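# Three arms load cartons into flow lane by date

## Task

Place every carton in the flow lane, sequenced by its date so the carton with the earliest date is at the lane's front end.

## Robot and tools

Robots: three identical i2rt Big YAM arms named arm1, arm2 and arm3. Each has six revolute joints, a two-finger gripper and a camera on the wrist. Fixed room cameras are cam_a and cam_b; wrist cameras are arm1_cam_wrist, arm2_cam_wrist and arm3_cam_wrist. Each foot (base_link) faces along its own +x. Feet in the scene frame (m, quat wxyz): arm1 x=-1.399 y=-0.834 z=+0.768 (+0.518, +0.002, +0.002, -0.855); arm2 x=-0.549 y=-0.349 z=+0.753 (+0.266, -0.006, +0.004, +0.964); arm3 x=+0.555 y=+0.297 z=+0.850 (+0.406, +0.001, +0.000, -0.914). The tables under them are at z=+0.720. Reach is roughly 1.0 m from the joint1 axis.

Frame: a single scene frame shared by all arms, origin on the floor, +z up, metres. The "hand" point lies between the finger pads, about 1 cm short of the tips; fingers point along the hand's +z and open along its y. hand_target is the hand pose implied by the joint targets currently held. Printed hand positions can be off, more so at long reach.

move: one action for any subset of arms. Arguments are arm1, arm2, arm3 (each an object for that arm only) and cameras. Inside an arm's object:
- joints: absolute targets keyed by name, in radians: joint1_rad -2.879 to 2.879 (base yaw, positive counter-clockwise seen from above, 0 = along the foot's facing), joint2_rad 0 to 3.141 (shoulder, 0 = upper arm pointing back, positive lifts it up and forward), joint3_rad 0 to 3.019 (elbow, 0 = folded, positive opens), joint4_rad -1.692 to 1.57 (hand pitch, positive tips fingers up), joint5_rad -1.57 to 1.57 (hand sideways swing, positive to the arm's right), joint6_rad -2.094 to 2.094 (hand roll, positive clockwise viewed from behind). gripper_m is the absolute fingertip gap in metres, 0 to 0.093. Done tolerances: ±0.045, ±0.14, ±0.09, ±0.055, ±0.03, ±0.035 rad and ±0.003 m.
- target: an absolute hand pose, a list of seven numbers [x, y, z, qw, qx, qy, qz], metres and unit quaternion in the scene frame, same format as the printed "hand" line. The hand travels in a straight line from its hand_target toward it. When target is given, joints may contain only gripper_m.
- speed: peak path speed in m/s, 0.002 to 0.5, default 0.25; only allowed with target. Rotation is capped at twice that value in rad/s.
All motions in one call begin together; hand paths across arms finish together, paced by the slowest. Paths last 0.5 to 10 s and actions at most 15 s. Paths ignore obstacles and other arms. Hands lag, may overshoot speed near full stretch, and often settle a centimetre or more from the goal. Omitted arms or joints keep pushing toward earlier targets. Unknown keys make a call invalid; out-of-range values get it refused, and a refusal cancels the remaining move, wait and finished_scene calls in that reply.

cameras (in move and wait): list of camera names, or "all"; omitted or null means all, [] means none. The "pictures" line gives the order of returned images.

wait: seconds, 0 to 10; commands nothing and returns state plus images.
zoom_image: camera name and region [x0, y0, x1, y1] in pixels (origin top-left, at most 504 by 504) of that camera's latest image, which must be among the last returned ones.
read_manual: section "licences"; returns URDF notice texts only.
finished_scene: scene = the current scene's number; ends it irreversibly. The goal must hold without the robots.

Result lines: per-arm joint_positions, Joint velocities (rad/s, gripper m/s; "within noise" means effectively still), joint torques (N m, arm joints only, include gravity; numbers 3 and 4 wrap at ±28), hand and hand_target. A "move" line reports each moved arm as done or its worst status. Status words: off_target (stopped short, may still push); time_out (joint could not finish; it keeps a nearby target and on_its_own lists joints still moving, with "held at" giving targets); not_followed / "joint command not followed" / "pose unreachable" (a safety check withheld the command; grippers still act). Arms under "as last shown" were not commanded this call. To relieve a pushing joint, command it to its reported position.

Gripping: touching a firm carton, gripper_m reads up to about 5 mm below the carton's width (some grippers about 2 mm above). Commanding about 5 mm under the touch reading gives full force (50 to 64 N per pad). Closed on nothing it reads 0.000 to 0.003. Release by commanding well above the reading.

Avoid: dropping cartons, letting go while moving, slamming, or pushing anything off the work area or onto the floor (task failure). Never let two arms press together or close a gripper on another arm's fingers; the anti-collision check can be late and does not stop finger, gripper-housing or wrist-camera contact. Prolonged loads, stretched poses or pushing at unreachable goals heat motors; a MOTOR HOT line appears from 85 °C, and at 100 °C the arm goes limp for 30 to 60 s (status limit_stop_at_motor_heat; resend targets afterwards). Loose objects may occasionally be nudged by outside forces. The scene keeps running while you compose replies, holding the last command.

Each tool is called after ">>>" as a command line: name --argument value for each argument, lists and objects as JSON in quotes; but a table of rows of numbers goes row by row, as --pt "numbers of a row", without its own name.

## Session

>>> move

>>> zoom_image --camera "cam_a" --region '[330, 180, 610, 370]'

Scene clock: 0.00 s.
Joint torques (N m): no reading
Heat: arm1: hottest joint1_rad 36 °C; arm2: hottest joint3_rad 40 °C; arm3: hottest joint2_rad 37 °C.
Joint velocities: within noise
arm1.joint_positions: joint1_rad=-0.673 joint2_rad=+0.309 joint3_rad=+1.652 joint4_rad=-1.445 joint5_rad=+0.074 joint6_rad=+0.649 gripper_m=+0.09396
arm1.joint_status: not commanded
arm1.hand: x=-1.4166 y=-0.8303 z=+1.4250 quat_wxyz=(-0.314, -0.735, +0.110, +0.590) (m; scene frame)
arm1.hand_target: x=-1.4143 y=-0.8293 z=+1.4309 quat_wxyz=(-0.317, -0.730, +0.109, +0.595) (m; scene frame)
arm1.hand_status: not commanded
arm2.joint_positions: joint1_rad=+0.476 joint2_rad=+0.332 joint3_rad=+1.575 joint4_rad=-1.257 joint5_rad=-0.072 joint6_rad=+0.112 gripper_m=+0.09396
arm2.joint_status: not commanded
arm2.hand: x=-0.6104 y=-0.3497 z=+1.4288 quat_wxyz=(+0.047, +0.714, -0.041, -0.697) (m; scene frame)
arm2.hand_target: x=-0.6039 y=-0.3501 z=+1.4336 quat_wxyz=(+0.046, +0.708, -0.040, -0.704) (m; scene frame)
arm2.hand_status: not commanded
arm3.joint_positions: joint1_rad=-0.550 joint2_rad=+0.600 joint3_rad=+1.480 joint4_rad=-1.361 joint5_rad=+0.227 joint6_rad=+0.219 gripper_m=+0.09396
arm3.joint_status: not commanded
arm3.hand: x=+0.3456 y=+0.2770 z=+1.4325 quat_wxyz=(-0.035, -0.852, +0.030, +0.522) (m; scene frame)
arm3.hand_target: x=+0.3492 y=+0.2781 z=+1.4412 quat_wxyz=(-0.038, -0.846, +0.031, +0.530) (m; scene frame)
arm3.hand_status: not commanded
pictures: arm1_cam_wrist, arm2_cam_wrist, arm3_cam_wrist, cam_a, cam_b
camera_calibration:
arm1_cam_wrist: T_world_to_cam=[[-0.233768, 0.772482, -0.590444, 1.15493], [0.800646, -0.191608, -0.567673, 1.7818], [-0.551651, -0.60544, -0.573693, -0.343166], [0, 0, 0, 1]] pos_world=[-1.34591, -0.758522, 1.49653]
arm2_cam_wrist: T_world_to_cam=[[0.00677818, 0.992873, -0.118983, 0.519388], [0.585577, -0.100392, -0.804376, 1.47966], [-0.810588, -0.0642217, -0.582084, 0.437273], [0, 0, 0, 1]] pos_world=[-0.515525, -0.339059, 1.50653]
arm3_cam_wrist: T_world_to_cam=[[0.0199287, 0.99421, -0.105595, -0.130142], [0.894939, -0.0648257, -0.441454, 0.342875], [-0.445743, -0.0857034, -0.891049, 1.57725], [0, 0, 0, 1]] pos_world=[0.398788, 0.286791, 1.54302]

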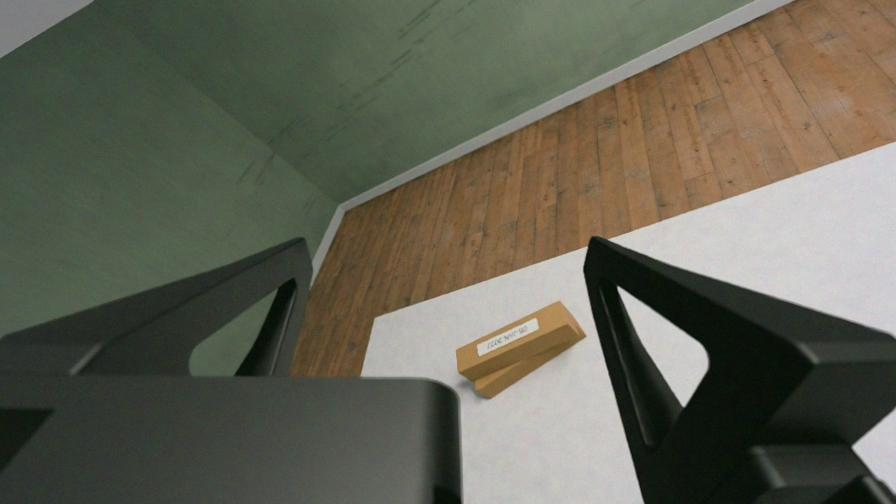

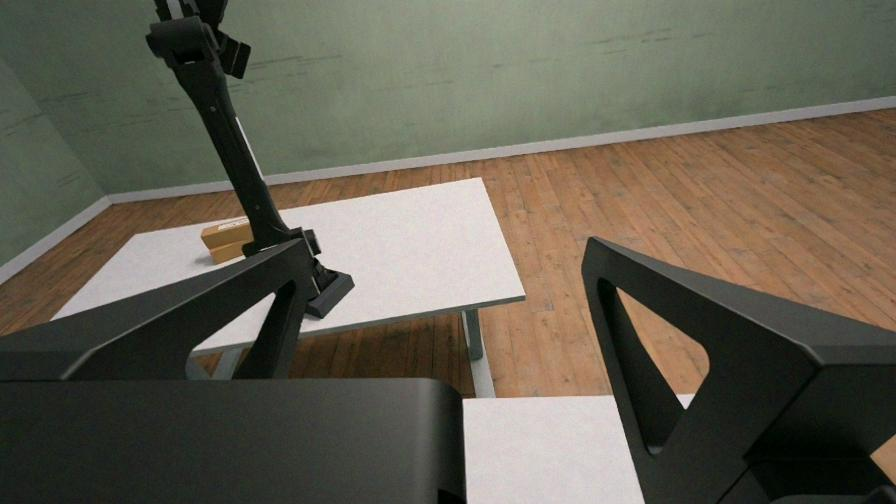

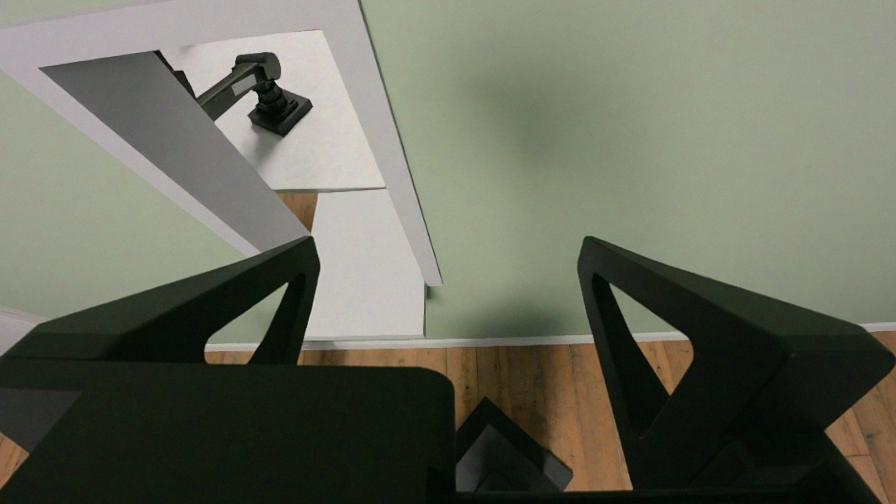

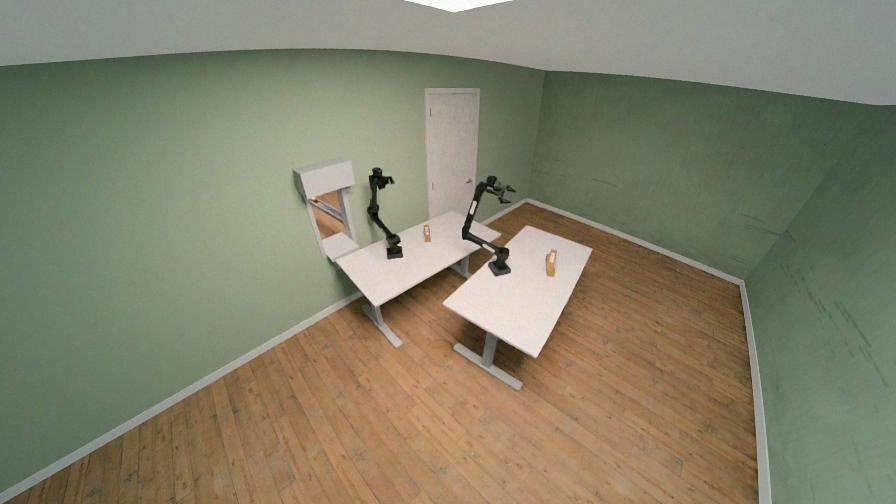

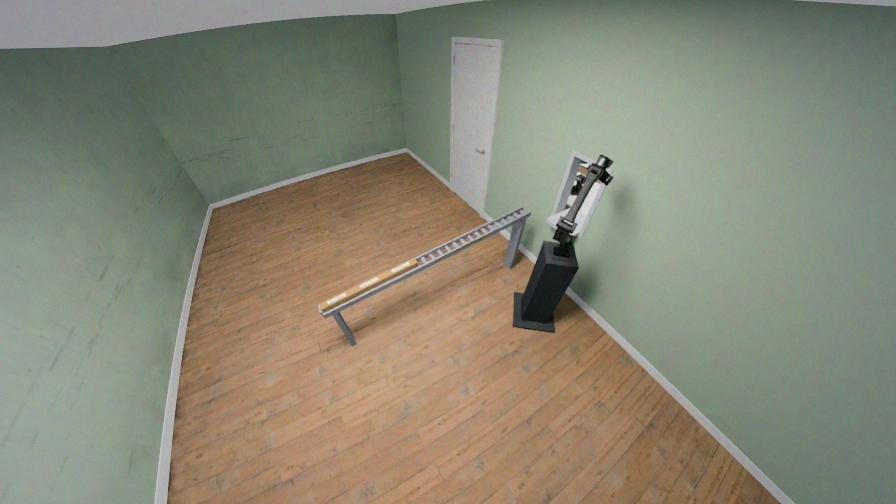

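Scaled by 1.800 from the camera's 896x504 image, which has a finer 1280x720 frame.

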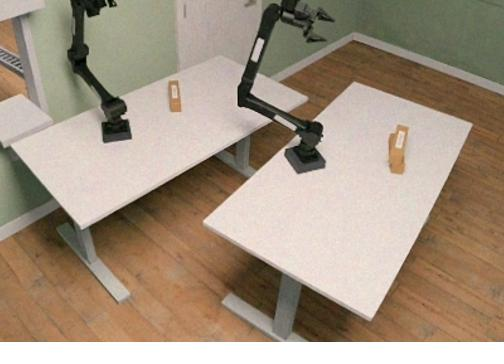

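>>> move --arm1 '{"joints":{"joint1_rad":-0.365,"joint2_rad":1.54,"joint3_rad":1.569,"joint4_rad":-1.6,"joint5_rad":0,"joint6_rad":-1.21,"gripper_m":0.09}}' --arm2 '{"joints":{"joint1_rad":2.082,"joint2_rad":1.399,"joint3_rad":1.217,"joint4_rad":-1.388,"joint5_rad":0,"joint6_rad":-0.927,"gripper_m":0.09}}' --arm3 '{"joints":{"joint1_rad":0.25,"joint2_rad":1.54,"joint3_rad":1.569,"joint4_rad":-1.6,"joint5_rad":0,"joint6_rad":0,"gripper_m":0.09}}' --cameras '["arm1_cam_wrist","arm2_cam_wrist"]'

Scene clock: 15.13 s.
Joint torques (N m): arm1=[1.9 -15.85 10.19 -0.25 -0.1 -0.09] | arm2=[0.26 -9.17 8.95 -0.06 -0.1 -0.12] | arm3=[-0.32 -18.2 12.48 0.09 0.03 -0.03]
Heat: arm1: hottest joint1_rad 36 °C; arm2: hottest joint3_rad 40 °C; arm3: hottest joint2_rad 37 °C.
move: arm1 done; arm2 done; arm3 done
Joint velocities: within noise
arm1.joint_positions: joint1_rad=-0.382 joint2_rad=+1.548 joint3_rad=+1.550 joint4_rad=-1.590 joint5_rad=+0.001 joint6_rad=-1.201 gripper_m=+0.09010
arm1.joint_status: all done
arm1.hand: x=-1.7485 y=-1.1329 z=+1.0307 quat_wxyz=(-0.001, -0.578, -0.816, -0.012) (m; scene frame)
arm1.hand_target: x=-1.7439 y=-1.1399 z=+1.0414 quat_wxyz=(+0.001, -0.568, -0.823, -0.003) (m; scene frame)
arm1.hand_status: not commanded
arm2.joint_positions: joint1_rad=+2.077 joint2_rad=+1.393 joint3_rad=+1.229 joint4_rad=-1.379 joint5_rad=+0.000 joint6_rad=-0.916 gripper_m=+0.09007
arm2.joint_status: all done
arm2.hand: x=-0.5643 y=-0.7517 z=+0.9649 quat_wxyz=(+0.011, +0.337, +0.941, -0.017) (m; scene frame)
arm2.hand_target: x=-0.5622 y=-0.7464 z=+0.9580 quat_wxyz=(+0.007, +0.330, +0.944, -0.004) (m; scene frame)
arm2.hand_status: not commanded
arm3.joint_positions: joint1_rad=+0.253 joint2_rad=+1.539 joint3_rad=+1.554 joint4_rad=-1.591 joint5_rad=+0.000 joint6_rad=+0.008 gripper_m=+0.09009
arm3.joint_status: all done
arm3.hand: x=+0.3413 y=-0.1087 z=+1.1207 quat_wxyz=(+0.001, -0.857, -0.515, -0.003) (m; scene frame)
arm3.hand_target: x=+0.3395 y=-0.1093 z=+1.1261 quat_wxyz=(-0.001, -0.856, -0.517, -0.001) (m; scene frame)
arm3.hand_status: not commanded
pictures: arm1_cam_wrist, arm2_cam_wrist
camera_calibration:
arm1_cam_wrist: T_world_to_cam=[[-0.941489, -0.334083, -0.0445856, -1.97536], [-0.284738, 0.717606, 0.635584, -0.342163], [-0.180343, 0.61109, -0.770743, 1.29486], [0, 0, 0, 1]] pos_world=[-1.72369, -1.20567, 1.12741]
arm2_cam_wrist: T_world_to_cam=[[-0.631173, -0.774704, 0.0381402, -0.977264], [-0.640149, 0.548053, 0.538375, -0.460676], [-0.437984, 0.315393, -0.841842, 0.925203], [0, 0, 0, 1]] pos_world=[-0.506499, -0.796418, 1.06416]

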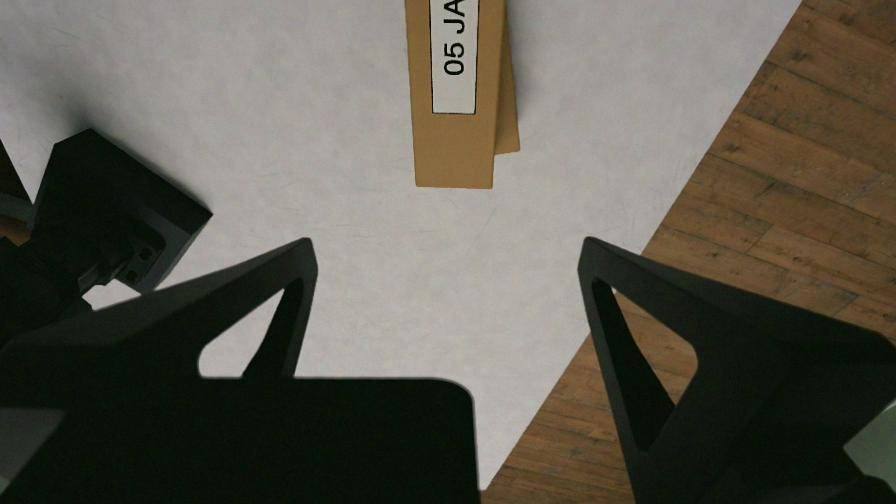

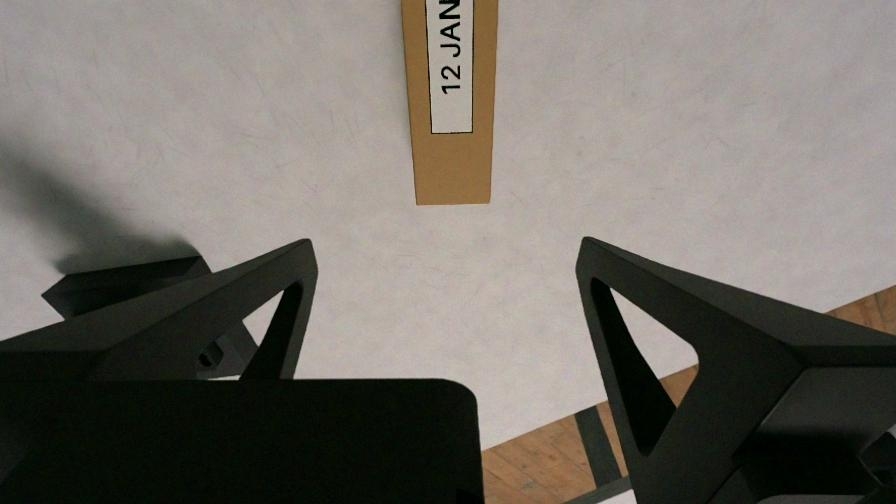

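>>> move --arm1 '{"target":[-1.727,-1.192,0.865,0,0.578,0.816,0],"speed":0.3}' --arm2 '{"target":[-0.5,-0.81,0.95,0,0.328,0.9447,0],"speed":0.3}' --cameras '["arm1_cam_wrist","arm2_cam_wrist"]'

Scene clock: 28.27 s.
Joint torques (N m): arm1=[1.67 -16.21 8.27 0.5 -0.03 0.11] | arm2=[0.38 -10.64 14.39 -0.08 -0.02 0.09] | arm3=[-0.21 -18.14 12.46 0.03 0.02 -0.03]
Heat: arm1: hottest joint3_rad 37 °C; arm2: hottest joint3_rad 42 °C; arm3: hottest joint2_rad 38 °C.
move: arm1 off_target; arm2 off_target
Joint velocities: within noise
arm1.joint_positions: joint1_rad=-0.276 joint2_rad=+1.695 joint3_rad=+1.268 joint4_rad=-1.167 joint5_rad=-0.002 joint6_rad=-1.090 gripper_m=+0.09010
arm1.joint_status: not commanded
arm1.hand: x=-1.7271 y=-1.1819 z=+0.8587 quat_wxyz=(-0.002, -0.580, -0.814, -0.014) (m; scene frame)
arm1.hand_target: x=-1.7269 y=-1.1919 z=+0.8652 quat_wxyz=(+0.000, -0.578, -0.816, +0.000) (m; scene frame)
arm1.hand_status: off_target (0.012 m and 1.7 deg from the pose sent, 0.177 m and 1.3 deg at the start)
arm2.joint_positions: joint1_rad=+2.216 joint2_rad=+1.560 joint3_rad=+1.328 joint4_rad=-1.385 joint5_rad=+0.006 joint6_rad=-0.802 gripper_m=+0.09007
arm2.joint_status: not commanded
arm2.hand: x=-0.5047 y=-0.7907 z=+0.9354 quat_wxyz=(-0.006, +0.326, +0.945, +0.015) (m; scene frame)
arm2.hand_target: x=-0.5000 y=-0.8089 z=+0.9500 quat_wxyz=(+0.000, +0.328, +0.945, +0.000) (m; scene frame)
arm2.hand_status: off_target (0.025 m and 1.9 deg from the pose sent, 0.088 m and 2.6 deg at the start)
arm3: as last shown
pictures: arm1_cam_wrist, arm2_cam_wrist
camera_calibration:
arm1_cam_wrist: T_world_to_cam=[[-0.942668, -0.329899, -0.0504272, -1.97141], [-0.284952, 0.716992, 0.63618, -0.193199], [-0.173719, 0.614076, -0.769891, 1.21032], [0, 0, 0, 1]] pos_world=[-1.70319, -1.25508, 0.955314]
arm2_cam_wrist: T_world_to_cam=[[-0.611855, -0.79087, -0.0125556, -0.924397], [-0.647301, 0.491535, 0.582576, -0.474888], [-0.45457, 0.364579, -0.812679, 0.941961], [0, 0, 0, 1]] pos_world=[-0.444805, -0.841074, 1.03056]

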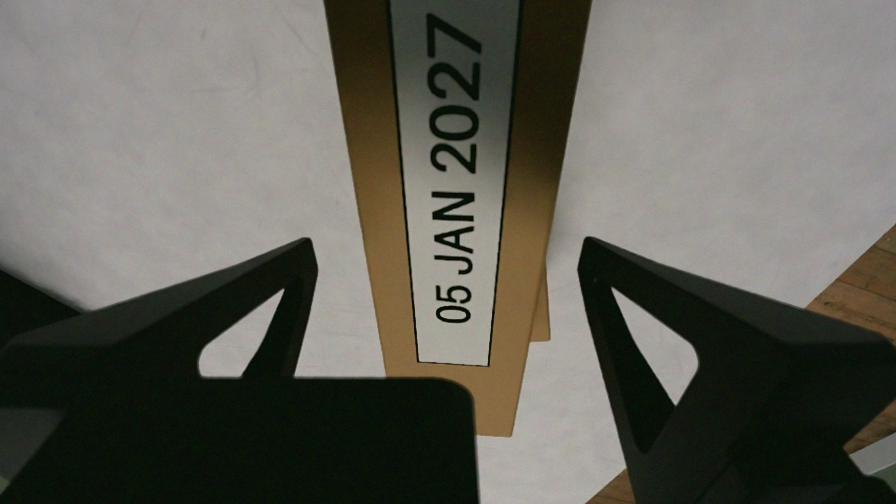

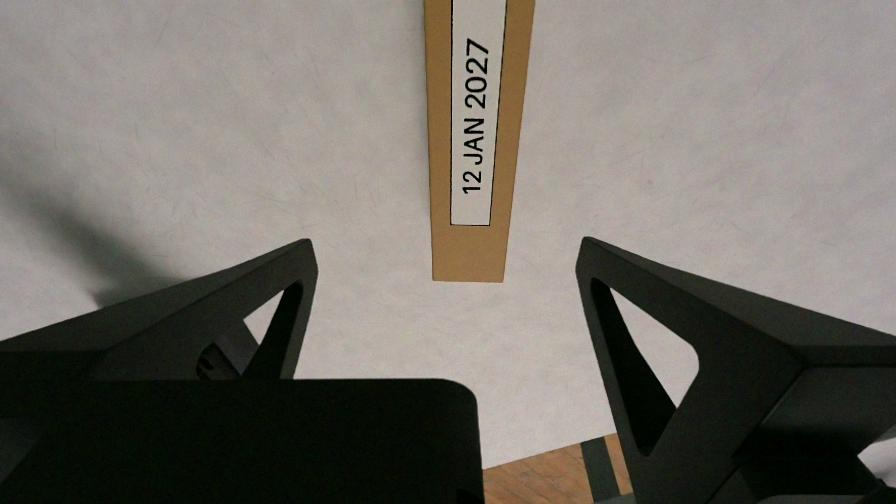

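>>> move --arm1 '{"target":[-1.729,-1.192,0.798,0,0.578,0.816,0],"speed":0.1}' --cameras '[]'

>>> move --arm1 '{"joints":{"gripper_m":0.053}}' --cameras '["arm1_cam_wrist"]'

>>> move --arm1 '{"target":[-1.727,-1.192,0.9,0,0.578,0.816,0],"speed":0.15}' --cameras '[]'

>>> move --arm1 '{"target":[-1.557,-1.132,0.96,0,0.578,0.816,0],"speed":0.3}' --cameras '["arm1_cam_wrist"]'

Scene clock: 42.03 s.
Joint torques (N m): arm1=[1.49 -16.03 7.34 0.5 -0.02 0.09] | arm2=[0.38 -10.64 14.41 -0.18 -0.02 0.09] | arm3=[-0.21 -18.2 12.49 0.02 0.02 -0.03]
Heat: arm1: hottest joint3_rad 38 °C; arm2: hottest joint3_rad 45 °C; arm3: hottest joint3_rad 39 °C.
move: arm1 done
Joint velocities: within noise
arm1.joint_positions: joint1_rad=-0.276 joint2_rad=+1.773 joint3_rad=+1.196 joint4_rad=-1.000 joint5_rad=-0.002 joint6_rad=-1.089 gripper_m=+0.09010
arm1.joint_status: not commanded
arm1.hand: x=-1.7301 y=-1.1850 z=+0.7983 quat_wxyz=(-0.001, -0.580, -0.814, -0.006) (m; scene frame)
arm1.hand_target: x=-1.7289 y=-1.1920 z=+0.7981 quat_wxyz=(+0.000, -0.578, -0.816, +0.000) (m; scene frame)
arm1.hand_status: done (0.007 m and 0.8 deg from the pose sent, 0.061 m and 1.7 deg at the start)
arm2, arm3: as last shown
arm2.joint_positions: joint1_rad=+2.216 joint2_rad=+1.560 joint3_rad=+1.328 joint4_rad=-1.385 joint5_rad=+0.006 joint6_rad=-0.801 gripper_m=+0.09007
arm2.hand: x=-0.5047 y=-0.7907 z=+0.9354 quat_wxyz=(-0.006, +0.326, +0.945, +0.016) (m; scene frame)
pictures: none
No camera images: "cameras" was empty.

Scene clock: 42.67 s.
Joint torques (N m): arm1=[1.49 -16.5 7.35 0.25 -0.11 0.1] | arm2=[0.44 -10.7 14.41 -0.18 -0.02 0.09] | arm3=[-0.03 -18.26 12.52 0.09 0.02 -0.03]
Heat: arm1: hottest joint3_rad 38 °C; arm2: hottest joint3_rad 45 °C; arm3: hottest joint3_rad 39 °C.
move: arm1 off_target
Joint velocities: within noise
arm1.joint_positions: joint1_rad=-0.276 joint2_rad=+1.773 joint3_rad=+1.196 joint4_rad=-0.992 joint5_rad=+0.000 joint6_rad=-1.090 gripper_m=+0.06031
arm1.joint_status: gripper_m off_target (ended at +0.06035, target +0.05300)
arm1.hand: x=-1.7318 y=-1.1863 z=+0.7982 quat_wxyz=(+0.001, -0.580, -0.815, -0.002) (m; scene frame)
arm1.hand_target: x=-1.7290 y=-1.1920 z=+0.7981 quat_wxyz=(+0.000, -0.578, -0.816, +0.000) (m; scene frame)
arm1.hand_status: not commanded
arm2, arm3: as last shown
pictures: arm1_cam_wrist
camera_calibration:
arm1_cam_wrist: T_world_to_cam=[[-0.943344, -0.330641, -0.0278978, -2.00034], [-0.273555, 0.727371, 0.629364, -0.115478], [-0.187801, 0.601338, -0.77661, 1.1316], [0, 0, 0, 1]] pos_world=[-1.70608, -1.25787, 0.895684]

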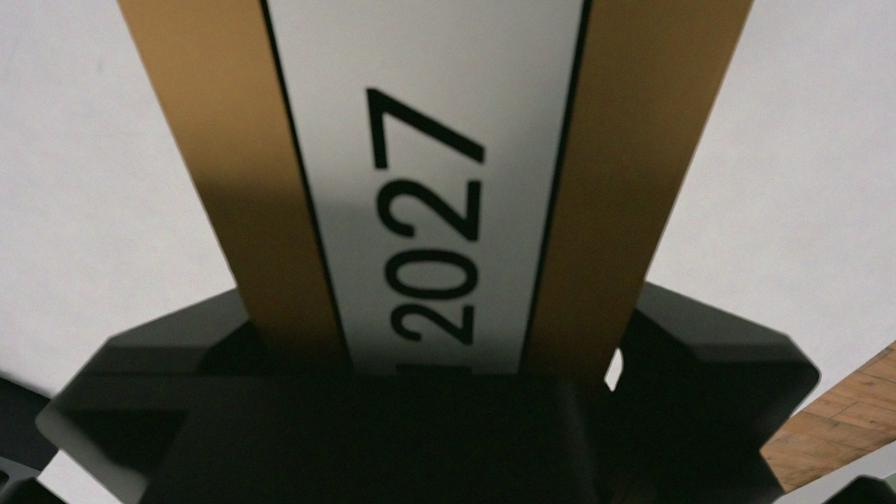

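Scene clock: 44.30 s.
Joint torques (N m): arm1=[1.67 -20.25 13.82 -0.73 -0.15 0.07] | arm2=[0.44 -10.7 14.41 -0.17 -0.02 0.09] | arm3=[-0.03 -18.08 12.48 -0.01 0.01 -0.02]
Heat: arm1: hottest joint3_rad 38 °C; arm2: hottest joint3_rad 45 °C; arm3: hottest joint2_rad 39 °C.
move: arm1 off_target
Joint velocities: within noise
arm1.joint_positions: joint1_rad=-0.276 joint2_rad=+1.697 joint3_rad=+1.238 joint4_rad=-1.221 joint5_rad=+0.000 joint6_rad=-1.085 gripper_m=+0.06031
arm1.joint_status: not commanded
arm1.hand: x=-1.7096 y=-1.1630 z=+0.8490 quat_wxyz=(-0.007, -0.581, -0.812, -0.057) (m; scene frame)
arm1.hand_target: x=-1.7243 y=-1.1891 z=+0.9002 quat_wxyz=(-0.001, -0.578, -0.816, +0.000) (m; scene frame)
arm1.hand_status: off_target (0.061 m and 6.6 deg from the pose sent, 0.102 m and 0.4 deg at the start)
arm2, arm3: as last shown
pictures: none
No camera images: "cameras" was empty.

Scene clock: 46.00 s.
Joint torques (N m): arm1=[2.02 -12.45 11.28 -0.47 -0.06 0.16] | arm2=[0.44 -10.7 14.39 -0.17 -0.02 0.09] | arm3=[-0.03 -18.2 12.53 -0.01 0.02 -0.02]
Heat: arm1: hottest joint3_rad 39 °C; arm2: hottest joint3_rad 45 °C; arm3: hottest joint2_rad 39 °C.
move: arm1 off_target
Joint velocities: within noise
arm1.joint_positions: joint1_rad=-0.024 joint2_rad=+1.265 joint3_rad=+1.004 joint4_rad=-1.366 joint5_rad=+0.000 joint6_rad=-0.835 gripper_m=+0.06031
arm1.joint_status: not commanded
arm1.hand: x=-1.5581 y=-1.1215 z=+0.9338 quat_wxyz=(+0.004, -0.581, -0.813, -0.031) (m; scene frame)
arm1.hand_target: x=-1.5567 y=-1.1311 z=+0.9594 quat_wxyz=(+0.000, -0.578, -0.816, +0.000) (m; scene frame)
arm1.hand_status: off_target (0.028 m and 3.6 deg from the pose sent, 0.191 m and 6.6 deg at the start)
arm2, arm3: as last shown
pictures: arm1_cam_wrist
camera_calibration:
arm1_cam_wrist: T_world_to_cam=[[-0.943257, -0.324581, -0.0701008, -1.76499], [-0.288459, 0.696349, 0.657183, -0.284499], [-0.164495, 0.640113, -0.750464, 1.28589], [0, 0, 0, 1]] pos_world=[-1.53538, -1.19789, 1.02825]

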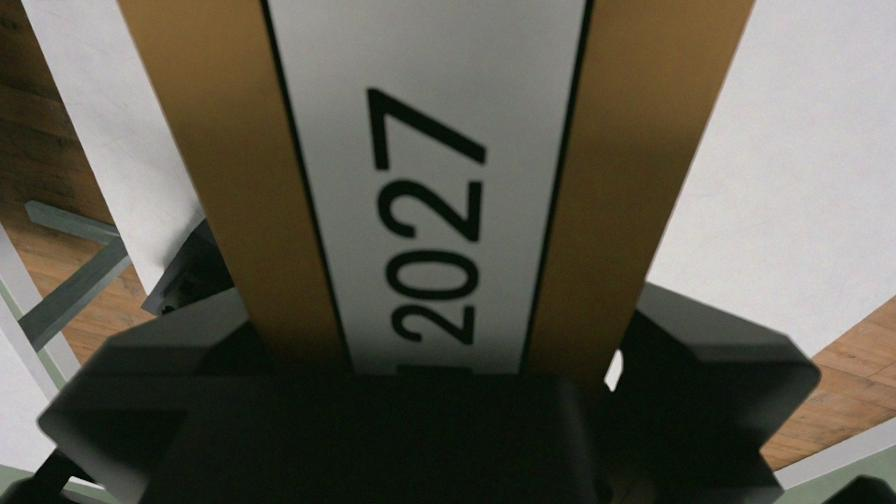

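>>> move --arm1 '{"joints":{"joint1_rad":2.424,"joint2_rad":1.652,"joint3_rad":1.535,"joint4_rad":-1.394,"joint5_rad":0,"joint6_rad":-0.187}}' --arm3 '{"joints":{"joint1_rad":0.59,"joint2_rad":2.094,"joint3_rad":1.767,"joint4_rad":-1.236,"joint5_rad":0,"joint6_rad":1.424}}' --cameras '["arm3_cam_wrist"]'

>>> move --arm1 '{"target":[-0.842,-0.614,0.81,0,-0.2756,0.9613,0],"speed":0.25}' --cameras '["arm1_cam_wrist"]'

>>> move --arm1 '{"target":[-0.842,-0.614,0.745,0,-0.2756,0.9613,0],"speed":0.06}' --cameras '["arm1_cam_wrist"]'

Scene clock: 64.87 s.
Joint torques (N m): arm1=[0.79 -23.18 12.07 -0.34 -0.08 0.08] | arm2=[0.44 -10.64 14.39 -0.16 -0.02 0.09] | arm3=[-0.15 -27.22 12.15 0.57 0.14 0.17]
Heat: arm1: hottest joint3_rad 42 °C; arm2: hottest joint3_rad 49 °C; arm3: hottest joint3_rad 41 °C.
move: arm1 done; arm3 done
Joint velocities: within noise
arm1.joint_positions: joint1_rad=+2.427 joint2_rad=+1.720 joint3_rad=+1.487 joint4_rad=-1.382 joint5_rad=+0.003 joint6_rad=-0.192 gripper_m=+0.06025
arm1.joint_status: all done
arm1.hand: x=-0.9278 y=-0.6503 z=+0.9308 quat_wxyz=(+0.020, +0.280, -0.960, +0.001) (m; scene frame)
arm1.hand_target: x=-0.9197 y=-0.6486 z=+0.9823 quat_wxyz=(-0.032, +0.276, -0.961, -0.005) (m; scene frame)
arm1.hand_status: not commanded
arm2: as last shown
arm3.joint_positions: joint1_rad=+0.595 joint2_rad=+2.089 joint3_rad=+1.746 joint4_rad=-1.244 joint5_rad=-0.001 joint6_rad=+1.416 gripper_m=+0.09009
arm3.joint_status: all done
arm3.hand: x=+0.4673 y=-0.3204 z=+0.9012 quat_wxyz=(+0.008, -1.000, -0.008, -0.003) (m; scene frame)
arm3.hand_target: x=+0.4627 y=-0.3294 z=+0.9057 quat_wxyz=(-0.004, -1.000, -0.001, -0.001) (m; scene frame)
arm3.hand_status: not commanded
pictures: arm3_cam_wrist
camera_calibration:
arm3_cam_wrist: T_world_to_cam=[[0.0000525014, 0.999903, 0.0139121, 0.308721], [0.800144, -0.00838659, 0.59975, -0.915244], [0.599809, 0.0111002, -0.800067, 0.567231], [0, 0, 0, 1]] pos_world=[0.39208, -0.322663, 0.998445]

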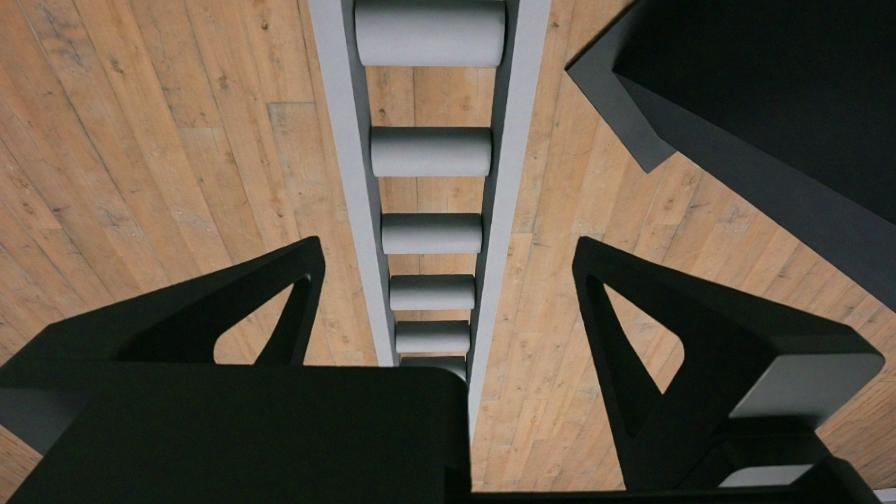

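Scene clock: 66.33 s.
Joint torques (N m): arm1=[1.2 -19.37 12.97 1.43 0.37 0.19] | arm2=[0.38 -10.7 14.39 -0.17 -0.02 0.09] | arm3=[-0.38 -27.34 12.19 0.54 0.15 0.14]
Heat: arm1: hottest joint3_rad 42 °C; arm2: hottest joint3_rad 49 °C; arm3: hottest joint3_rad 41 °C.
move: arm1 off_target
Joint velocities: within noise
arm1.joint_positions: joint1_rad=+2.426 joint2_rad=+1.998 joint3_rad=+1.534 joint4_rad=-1.200 joint5_rad=-0.004 joint6_rad=-0.195 gripper_m=+0.06025
arm1.joint_status: not commanded
arm1.hand: x=-0.8783 y=-0.6295 z=+0.8009 quat_wxyz=(+0.045, +0.280, -0.959, +0.000) (m; scene frame)
arm1.hand_target: x=-0.8445 y=-0.6149 z=+0.8117 quat_wxyz=(+0.000, +0.275, -0.961, +0.000) (m; scene frame)
arm1.hand_status: off_target (0.041 m and 5.2 deg from the pose sent, 0.152 m and 2.4 deg at the start)
arm2, arm3: as last shown
pictures: arm1_cam_wrist
camera_calibration:
arm1_cam_wrist: T_world_to_cam=[[0.538817, -0.840927, -0.0501846, -0.0126207], [-0.58921, -0.418768, 0.690989, -1.33684], [-0.602087, -0.342747, -0.721121, -0.0434622], [0, 0, 0, 1]] pos_world=[-0.807047, -0.585336, 0.891767]

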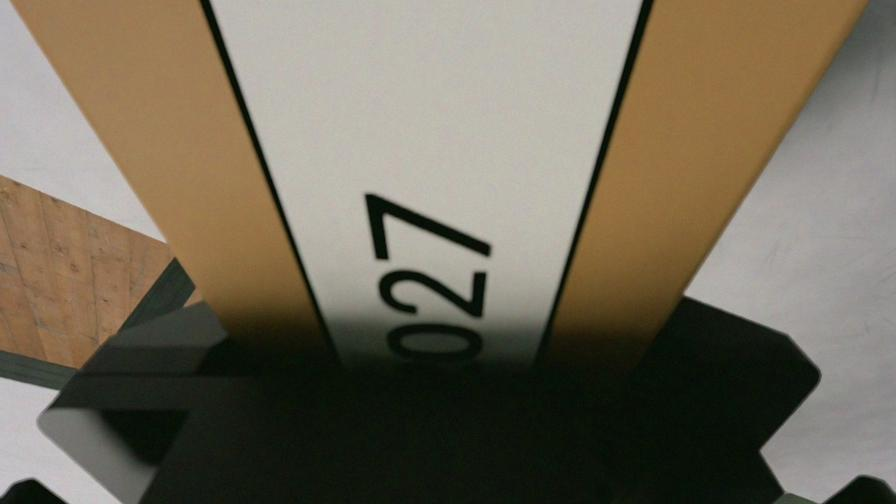

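Scene clock: 68.00 s.
Joint torques (N m): arm1=[1.14 -13.39 7.77 3.28 0.62 0.19] | arm2=[0.44 -10.7 14.41 -0.18 -0.02 0.09] | arm3=[-0.26 -27.4 12.14 0.59 0.14 0.15]
Heat: arm1: hottest joint3_rad 42 °C; arm2: hottest joint3_rad 49 °C; arm3: hottest joint3_rad 41 °C.
move: arm1 off_target
Joint velocities: within noise
arm1.joint_positions: joint1_rad=+2.426 joint2_rad=+2.000 joint3_rad=+1.534 joint4_rad=-1.110 joint5_rad=-0.009 joint6_rad=-0.195 gripper_m=+0.06025
arm1.joint_status: not commanded
arm1.hand: x=-0.8579 y=-0.6206 z=+0.7994 quat_wxyz=(+0.001, +0.281, -0.960, -0.006) (m; scene frame)
arm1.hand_target: x=-0.8475 y=-0.6162 z=+0.7481 quat_wxyz=(+0.000, +0.276, -0.961, +0.000) (m; scene frame)
arm1.hand_status: off_target (0.057 m and 1.0 deg from the pose sent, 0.069 m and 5.2 deg at the start)
arm2, arm3: as last shown
pictures: arm1_cam_wrist
camera_calibration:
arm1_cam_wrist: T_world_to_cam=[[0.542558, -0.839184, -0.0374243, -0.0221107], [-0.64287, -0.443486, 0.624531, -1.32826], [-0.540694, -0.314785, -0.780103, 0.0879117], [0, 0, 0, 1]] pos_world=[-0.794366, -0.579945, 0.89729]

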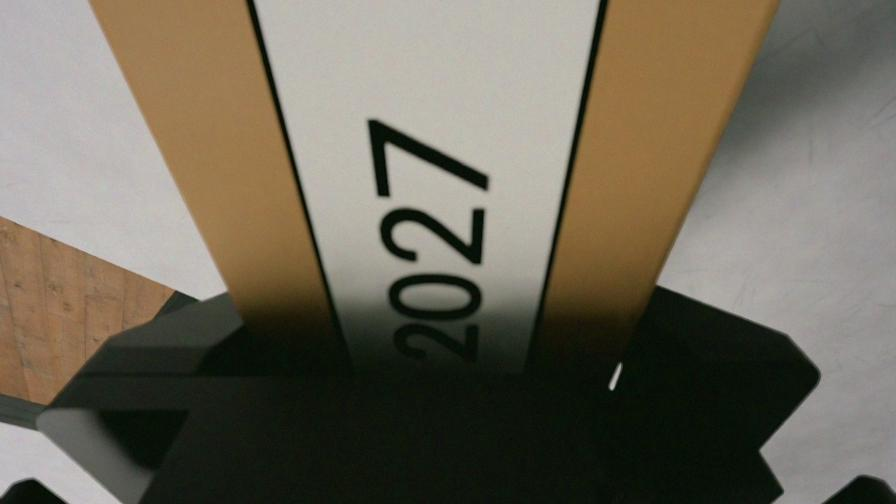

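>>> move --cameras '["cam_a","arm2_cam_wrist"]'

>>> zoom_image --camera "cam_a" --region '[400, 190, 600, 300]'

Scene clock: 84.93 s.
Joint torques (N m): arm1=[1.26 -13.33 7.77 3.28 0.62 0.19] | arm2=[0.38 -10.64 14.39 -0.16 -0.02 0.09] | arm3=[-0.15 -27.16 12.22 0.54 0.13 0.14]
Heat: arm1: hottest joint3_rad 40 °C; arm2: hottest joint3_rad 51 °C; arm3: hottest joint3_rad 42 °C.
Joint velocities: within noise
arm1.joint_positions: joint1_rad=+2.426 joint2_rad=+2.000 joint3_rad=+1.534 joint4_rad=-1.110 joint5_rad=-0.009 joint6_rad=-0.195 gripper_m=+0.06025
arm1.joint_status: not commanded
arm1.hand: x=-0.8579 y=-0.6206 z=+0.7994 quat_wxyz=(+0.001, +0.281, -0.960, -0.006) (m; scene frame)
arm1.hand_target: x=-0.8475 y=-0.6162 z=+0.7481 quat_wxyz=(+0.000, +0.276, -0.961, +0.000) (m; scene frame)
arm1.hand_status: off_target (0.057 m and 1.0 deg from the pose sent, 0.069 m and 5.2 deg at the start)
arm2.joint_positions: joint1_rad=+2.216 joint2_rad=+1.560 joint3_rad=+1.328 joint4_rad=-1.385 joint5_rad=+0.006 joint6_rad=-0.801 gripper_m=+0.09007
arm2.joint_status: not commanded
arm2.hand: x=-0.5047 y=-0.7907 z=+0.9354 quat_wxyz=(-0.006, +0.326, +0.945, +0.016) (m; scene frame)
arm2.hand_target: x=-0.5000 y=-0.8089 z=+0.9500 quat_wxyz=(+0.000, +0.328, +0.945, +0.000) (m; scene frame)
arm2.hand_status: not commanded
arm3.joint_positions: joint1_rad=+0.595 joint2_rad=+2.089 joint3_rad=+1.746 joint4_rad=-1.244 joint5_rad=-0.001 joint6_rad=+1.416 gripper_m=+0.09009
arm3.joint_status: not commanded
arm3.hand: x=+0.4673 y=-0.3204 z=+0.9012 quat_wxyz=(+0.008, -1.000, -0.008, -0.003) (m; scene frame)
arm3.hand_target: x=+0.4627 y=-0.3294 z=+0.9057 quat_wxyz=(-0.004, -1.000, -0.001, -0.001) (m; scene frame)
arm3.hand_status: not commanded
pictures: arm2_cam_wrist, cam_a
camera_calibration:
arm2_cam_wrist: T_world_to_cam=[[-0.612149, -0.790638, -0.0128489, -0.923951], [-0.647084, 0.491531, 0.582821, -0.475096], [-0.454484, 0.365088, -0.812499, 0.942204], [0, 0, 0, 1]] pos_world=[-0.444805, -0.840973, 1.03056]

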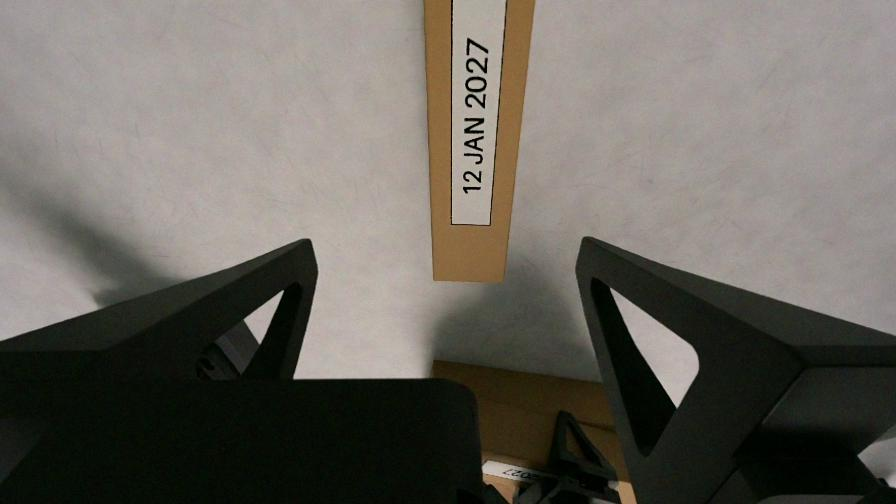

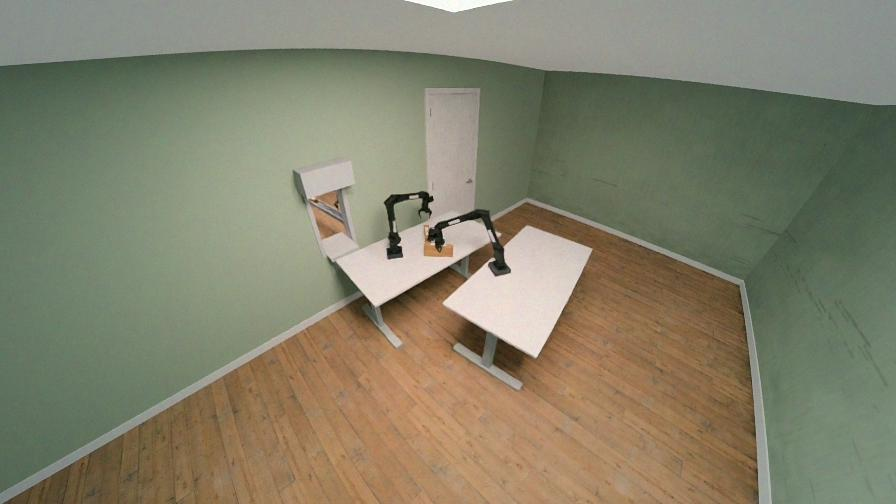

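Scaled by 2.520 from the camera's 896x504 image, which has a finer 1280x720 frame.

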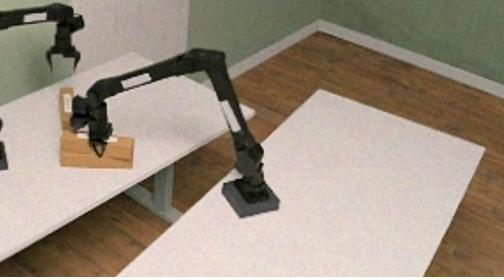

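>>> move --arm1 '{"target":[-0.858,-0.6206,0.8,0,-0.2756,0.9613,0],"joints":{"gripper_m":0.09},"speed":0.02}' --cameras '["arm1_cam_wrist"]'

>>> move --arm1 '{"target":[-0.89,-0.635,0.98,0,-0.2756,0.9613,0],"speed":0.25}' --cameras '["arm1_cam_wrist"]'

>>> move --arm1 '{"joints":{"joint1_rad":2.42,"joint2_rad":0.7,"joint3_rad":0.4,"joint4_rad":-0.15,"joint5_rad":0,"joint6_rad":0}}' --arm3 '{"joints":{"joint1_rad":0.25,"joint2_rad":1.54,"joint3_rad":1.569,"joint4_rad":-1.6,"joint5_rad":0,"joint6_rad":-0.05}}' --cameras '[]'

>>> move --arm2 '{"joints":{"joint1_rad":1.29,"joint2_rad":1.54,"joint3_rad":1.569,"joint4_rad":-1.6,"joint5_rad":0,"joint6_rad":0.19}}' --cameras '["arm1_cam_wrist","arm2_cam_wrist"]'

Scene clock: 111.03 s.
Joint torques (N m): arm1=[1.2 -21.89 7.82 -0.35 -0.03 0.08] | arm2=[0.38 -10.7 14.39 -0.17 -0.02 0.09] | arm3=[-0.21 -27.28 12.18 0.54 0.14 0.14]
Heat: arm1: hottest joint3_rad 40 °C; arm2: hottest joint3_rad 54 °C; arm3: hottest joint3_rad 43 °C.
move: arm1 done
Joint velocities: within noise
arm1.joint_positions: joint1_rad=+2.426 joint2_rad=+2.009 joint3_rad=+1.531 joint4_rad=-1.097 joint5_rad=+0.006 joint6_rad=-0.184 gripper_m=+0.08992
arm1.joint_status: all done
arm1.hand: x=-0.8563 y=-0.6226 z=+0.7928 quat_wxyz=(+0.000, +0.276, -0.961, +0.001) (m; scene frame)
arm1.hand_target: x=-0.8580 y=-0.6207 z=+0.7999 quat_wxyz=(+0.000, +0.276, -0.961, +0.000) (m; scene frame)
arm1.hand_status: done (0.008 m and 0.1 deg from the pose sent, 0.001 m and 1.0 deg at the start)
arm2, arm3: as last shown
pictures: arm1_cam_wrist
camera_calibration:
arm1_cam_wrist: T_world_to_cam=[[0.533404, -0.845537, -0.0233869, -0.0478482], [-0.650698, -0.427842, 0.627331, -1.32319], [-0.540437, -0.319403, -0.778402, 0.0790335], [0, 0, 0, 1]] pos_world=[-0.792762, -0.581329, 0.890478]

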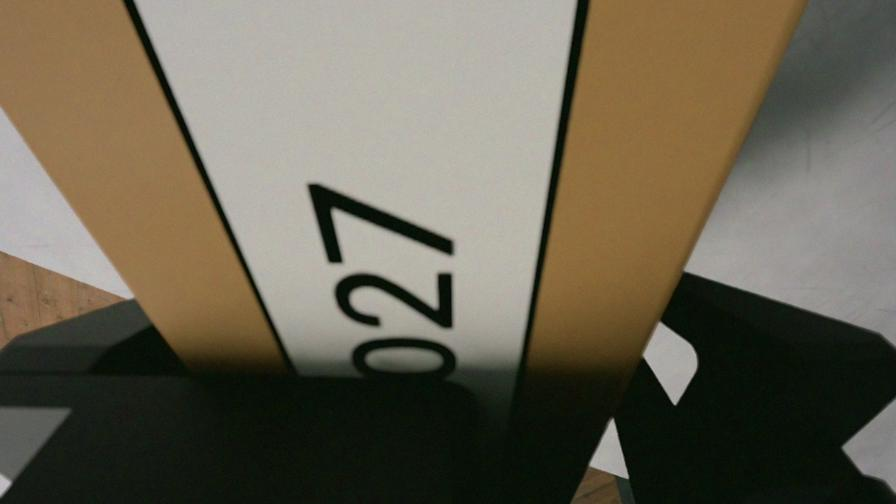

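Scene clock: 112.63 s.
Joint torques (N m): arm1=[1.08 -18.67 12.59 -0.28 -0.03 0.06] | arm2=[0.44 -10.7 14.39 -0.16 -0.02 0.09] | arm3=[-0.32 -27.16 12.18 0.51 0.14 0.14]
Heat: arm1: hottest joint3_rad 40 °C; arm2: hottest joint3_rad 54 °C; arm3: hottest joint2_rad 43 °C.
move: arm1 off_target
Joint velocities: within noise
arm1.joint_positions: joint1_rad=+2.426 joint2_rad=+1.776 joint3_rad=+1.644 joint4_rad=-1.483 joint5_rad=+0.006 joint6_rad=-0.184 gripper_m=+0.08992
arm1.joint_status: not commanded
arm1.hand: x=-0.9021 y=-0.6413 z=+0.9612 quat_wxyz=(+0.020, +0.276, -0.961, +0.003) (m; scene frame)
arm1.hand_target: x=-0.8909 y=-0.6354 z=+0.9801 quat_wxyz=(+0.000, +0.276, -0.961, +0.000) (m; scene frame)
arm1.hand_status: off_target (0.023 m and 2.3 deg from the pose sent, 0.191 m and 0.1 deg at the start)
arm2, arm3: as last shown
pictures: arm1_cam_wrist
camera_calibration:
arm1_cam_wrist: T_world_to_cam=[[0.532536, -0.845847, -0.0307858, -0.0291993], [-0.626913, -0.418612, 0.657072, -1.46778], [-0.56867, -0.330615, -0.753199, 0.122509], [0, 0, 0, 1]] pos_world=[-0.834955, -0.598627, 1.05581]

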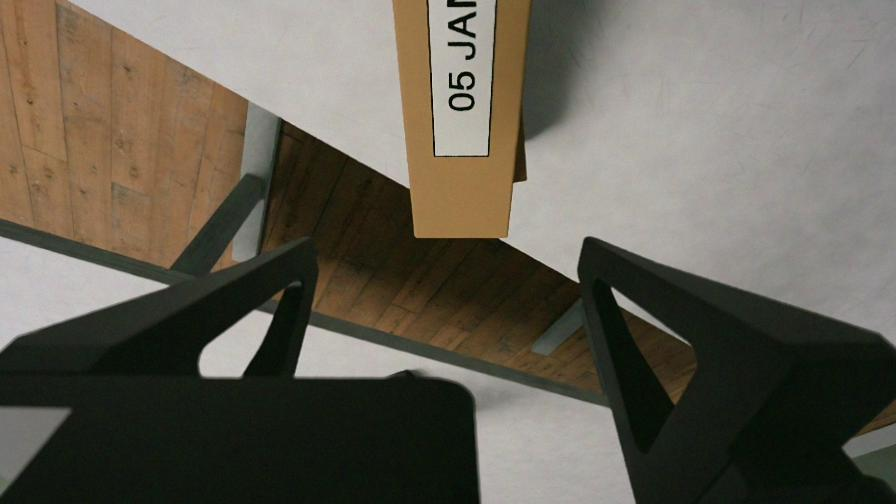

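Scene clock: 114.53 s.
Joint torques (N m): arm1=[0.26 -3.08 10.03 2.25 -0.02 0.12] | arm2=[0.38 -10.64 14.39 -0.16 -0.02 0.08] | arm3=[0.38 -17.38 11.17 0.09 -0.02 -0.04]
Heat: arm1: hottest joint3_rad 40 °C; arm2: hottest joint3_rad 54 °C; arm3: hottest joint3_rad 43 °C.
move: arm1 done; arm3 done
Joint velocities: within noise
arm1.joint_positions: joint1_rad=+2.426 joint2_rad=+0.708 joint3_rad=+0.395 joint4_rad=-0.172 joint5_rad=+0.002 joint6_rad=-0.008 gripper_m=+0.08993
arm1.joint_status: all done
arm1.hand: x=-1.0642 y=-0.7043 z=+0.9652 quat_wxyz=(-0.510, +0.161, -0.840, -0.095) (m; scene frame)
arm1.hand_target: x=-1.0608 y=-0.7052 z=+0.9755 quat_wxyz=(-0.524, +0.154, -0.832, -0.099) (m; scene frame)
arm1.hand_status: not commanded
arm2: as last shown
arm3.joint_positions: joint1_rad=+0.247 joint2_rad=+1.529 joint3_rad=+1.570 joint4_rad=-1.593 joint5_rad=+0.002 joint6_rad=-0.041 gripper_m=+0.09009
arm3.joint_status: all done
arm3.hand: x=+0.3378 y=-0.1088 z=+1.1309 quat_wxyz=(-0.004, -0.846, -0.533, +0.007) (m; scene frame)
arm3.hand_target: x=+0.3394 y=-0.1092 z=+1.1260 quat_wxyz=(+0.000, -0.843, -0.538, -0.001) (m; scene frame)
arm3.hand_status: not commanded
pictures: none
No camera images: "cameras" was empty.

Scene clock: 116.10 s.
Joint torques (N m): arm1=[0.32 -3.14 10.03 2.25 -0.02 0.12] | arm2=[-0.26 -12.1 13.48 -0.13 -0.06 0.09] | arm3=[0.32 -17.2 11.07 0.12 -0.02 -0.04]
Heat: arm1: hottest joint3_rad 40 °C; arm2: hottest joint3_rad 55 °C; arm3: hottest joint3_rad 43 °C.
move: arm2 done
Joint velocities: within noise
arm1, arm3: as last shown
arm1.joint_positions: joint1_rad=+2.426 joint2_rad=+0.708 joint3_rad=+0.395 joint4_rad=-0.171 joint5_rad=+0.002 joint6_rad=-0.008 gripper_m=+0.08993
arm1.hand: x=-1.0642 y=-0.7043 z=+0.9653 quat_wxyz=(-0.510, +0.161, -0.840, -0.095) (m; scene frame)
arm2.joint_positions: joint1_rad=+1.294 joint2_rad=+1.539 joint3_rad=+1.524 joint4_rad=-1.591 joint5_rad=+0.001 joint6_rad=+0.179 gripper_m=+0.09007
arm2.joint_status: all done
arm2.hand: x=-0.8800 y=-0.6544 z=+1.0134 quat_wxyz=(-0.001, +0.959, +0.284, +0.018) (m; scene frame)
arm2.hand_target: x=-0.8879 y=-0.6592 z=+1.0298 quat_wxyz=(+0.007, +0.961, +0.277, +0.003) (m; scene frame)
arm2.hand_status: not commanded
pictures: arm1_cam_wrist, arm2_cam_wrist
camera_calibration:
arm1_cam_wrist: T_world_to_cam=[[0.38979, -0.920897, -0.00358693, -0.227012], [-0.844085, -0.355715, -0.401233, -0.763722], [0.368219, 0.159424, -0.915969, 1.51181], [0, 0, 0, 1]] pos_world=[-1.11284, -0.721742, 1.07753]
arm2_cam_wrist: T_world_to_cam=[[-0.548927, 0.835854, 0.00528108, 0.0566015], [0.673666, 0.438656, 0.594773, 0.285073], [0.494827, 0.330044, -0.803876, 1.58897], [0, 0, 0, 1]] pos_world=[-0.947238, -0.69679, 1.10748]

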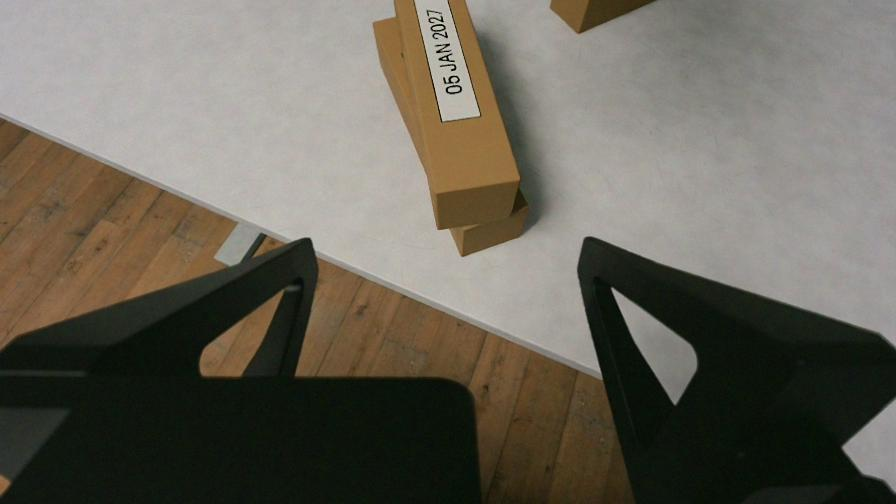

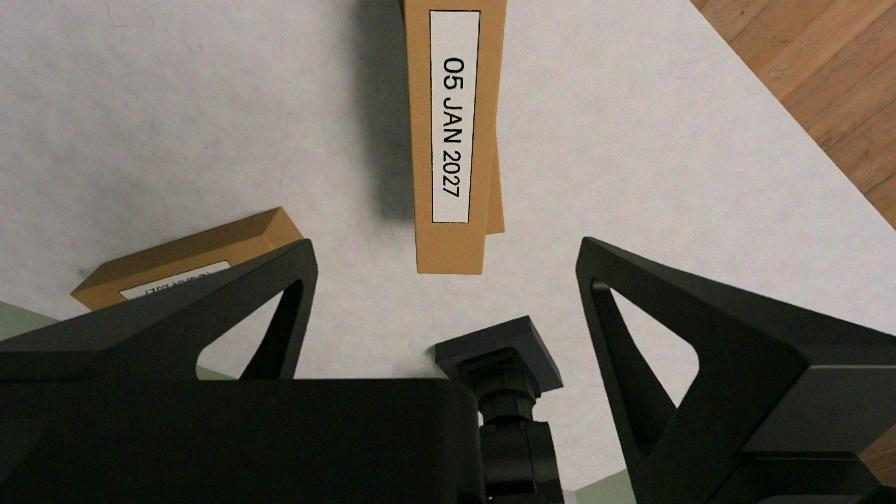

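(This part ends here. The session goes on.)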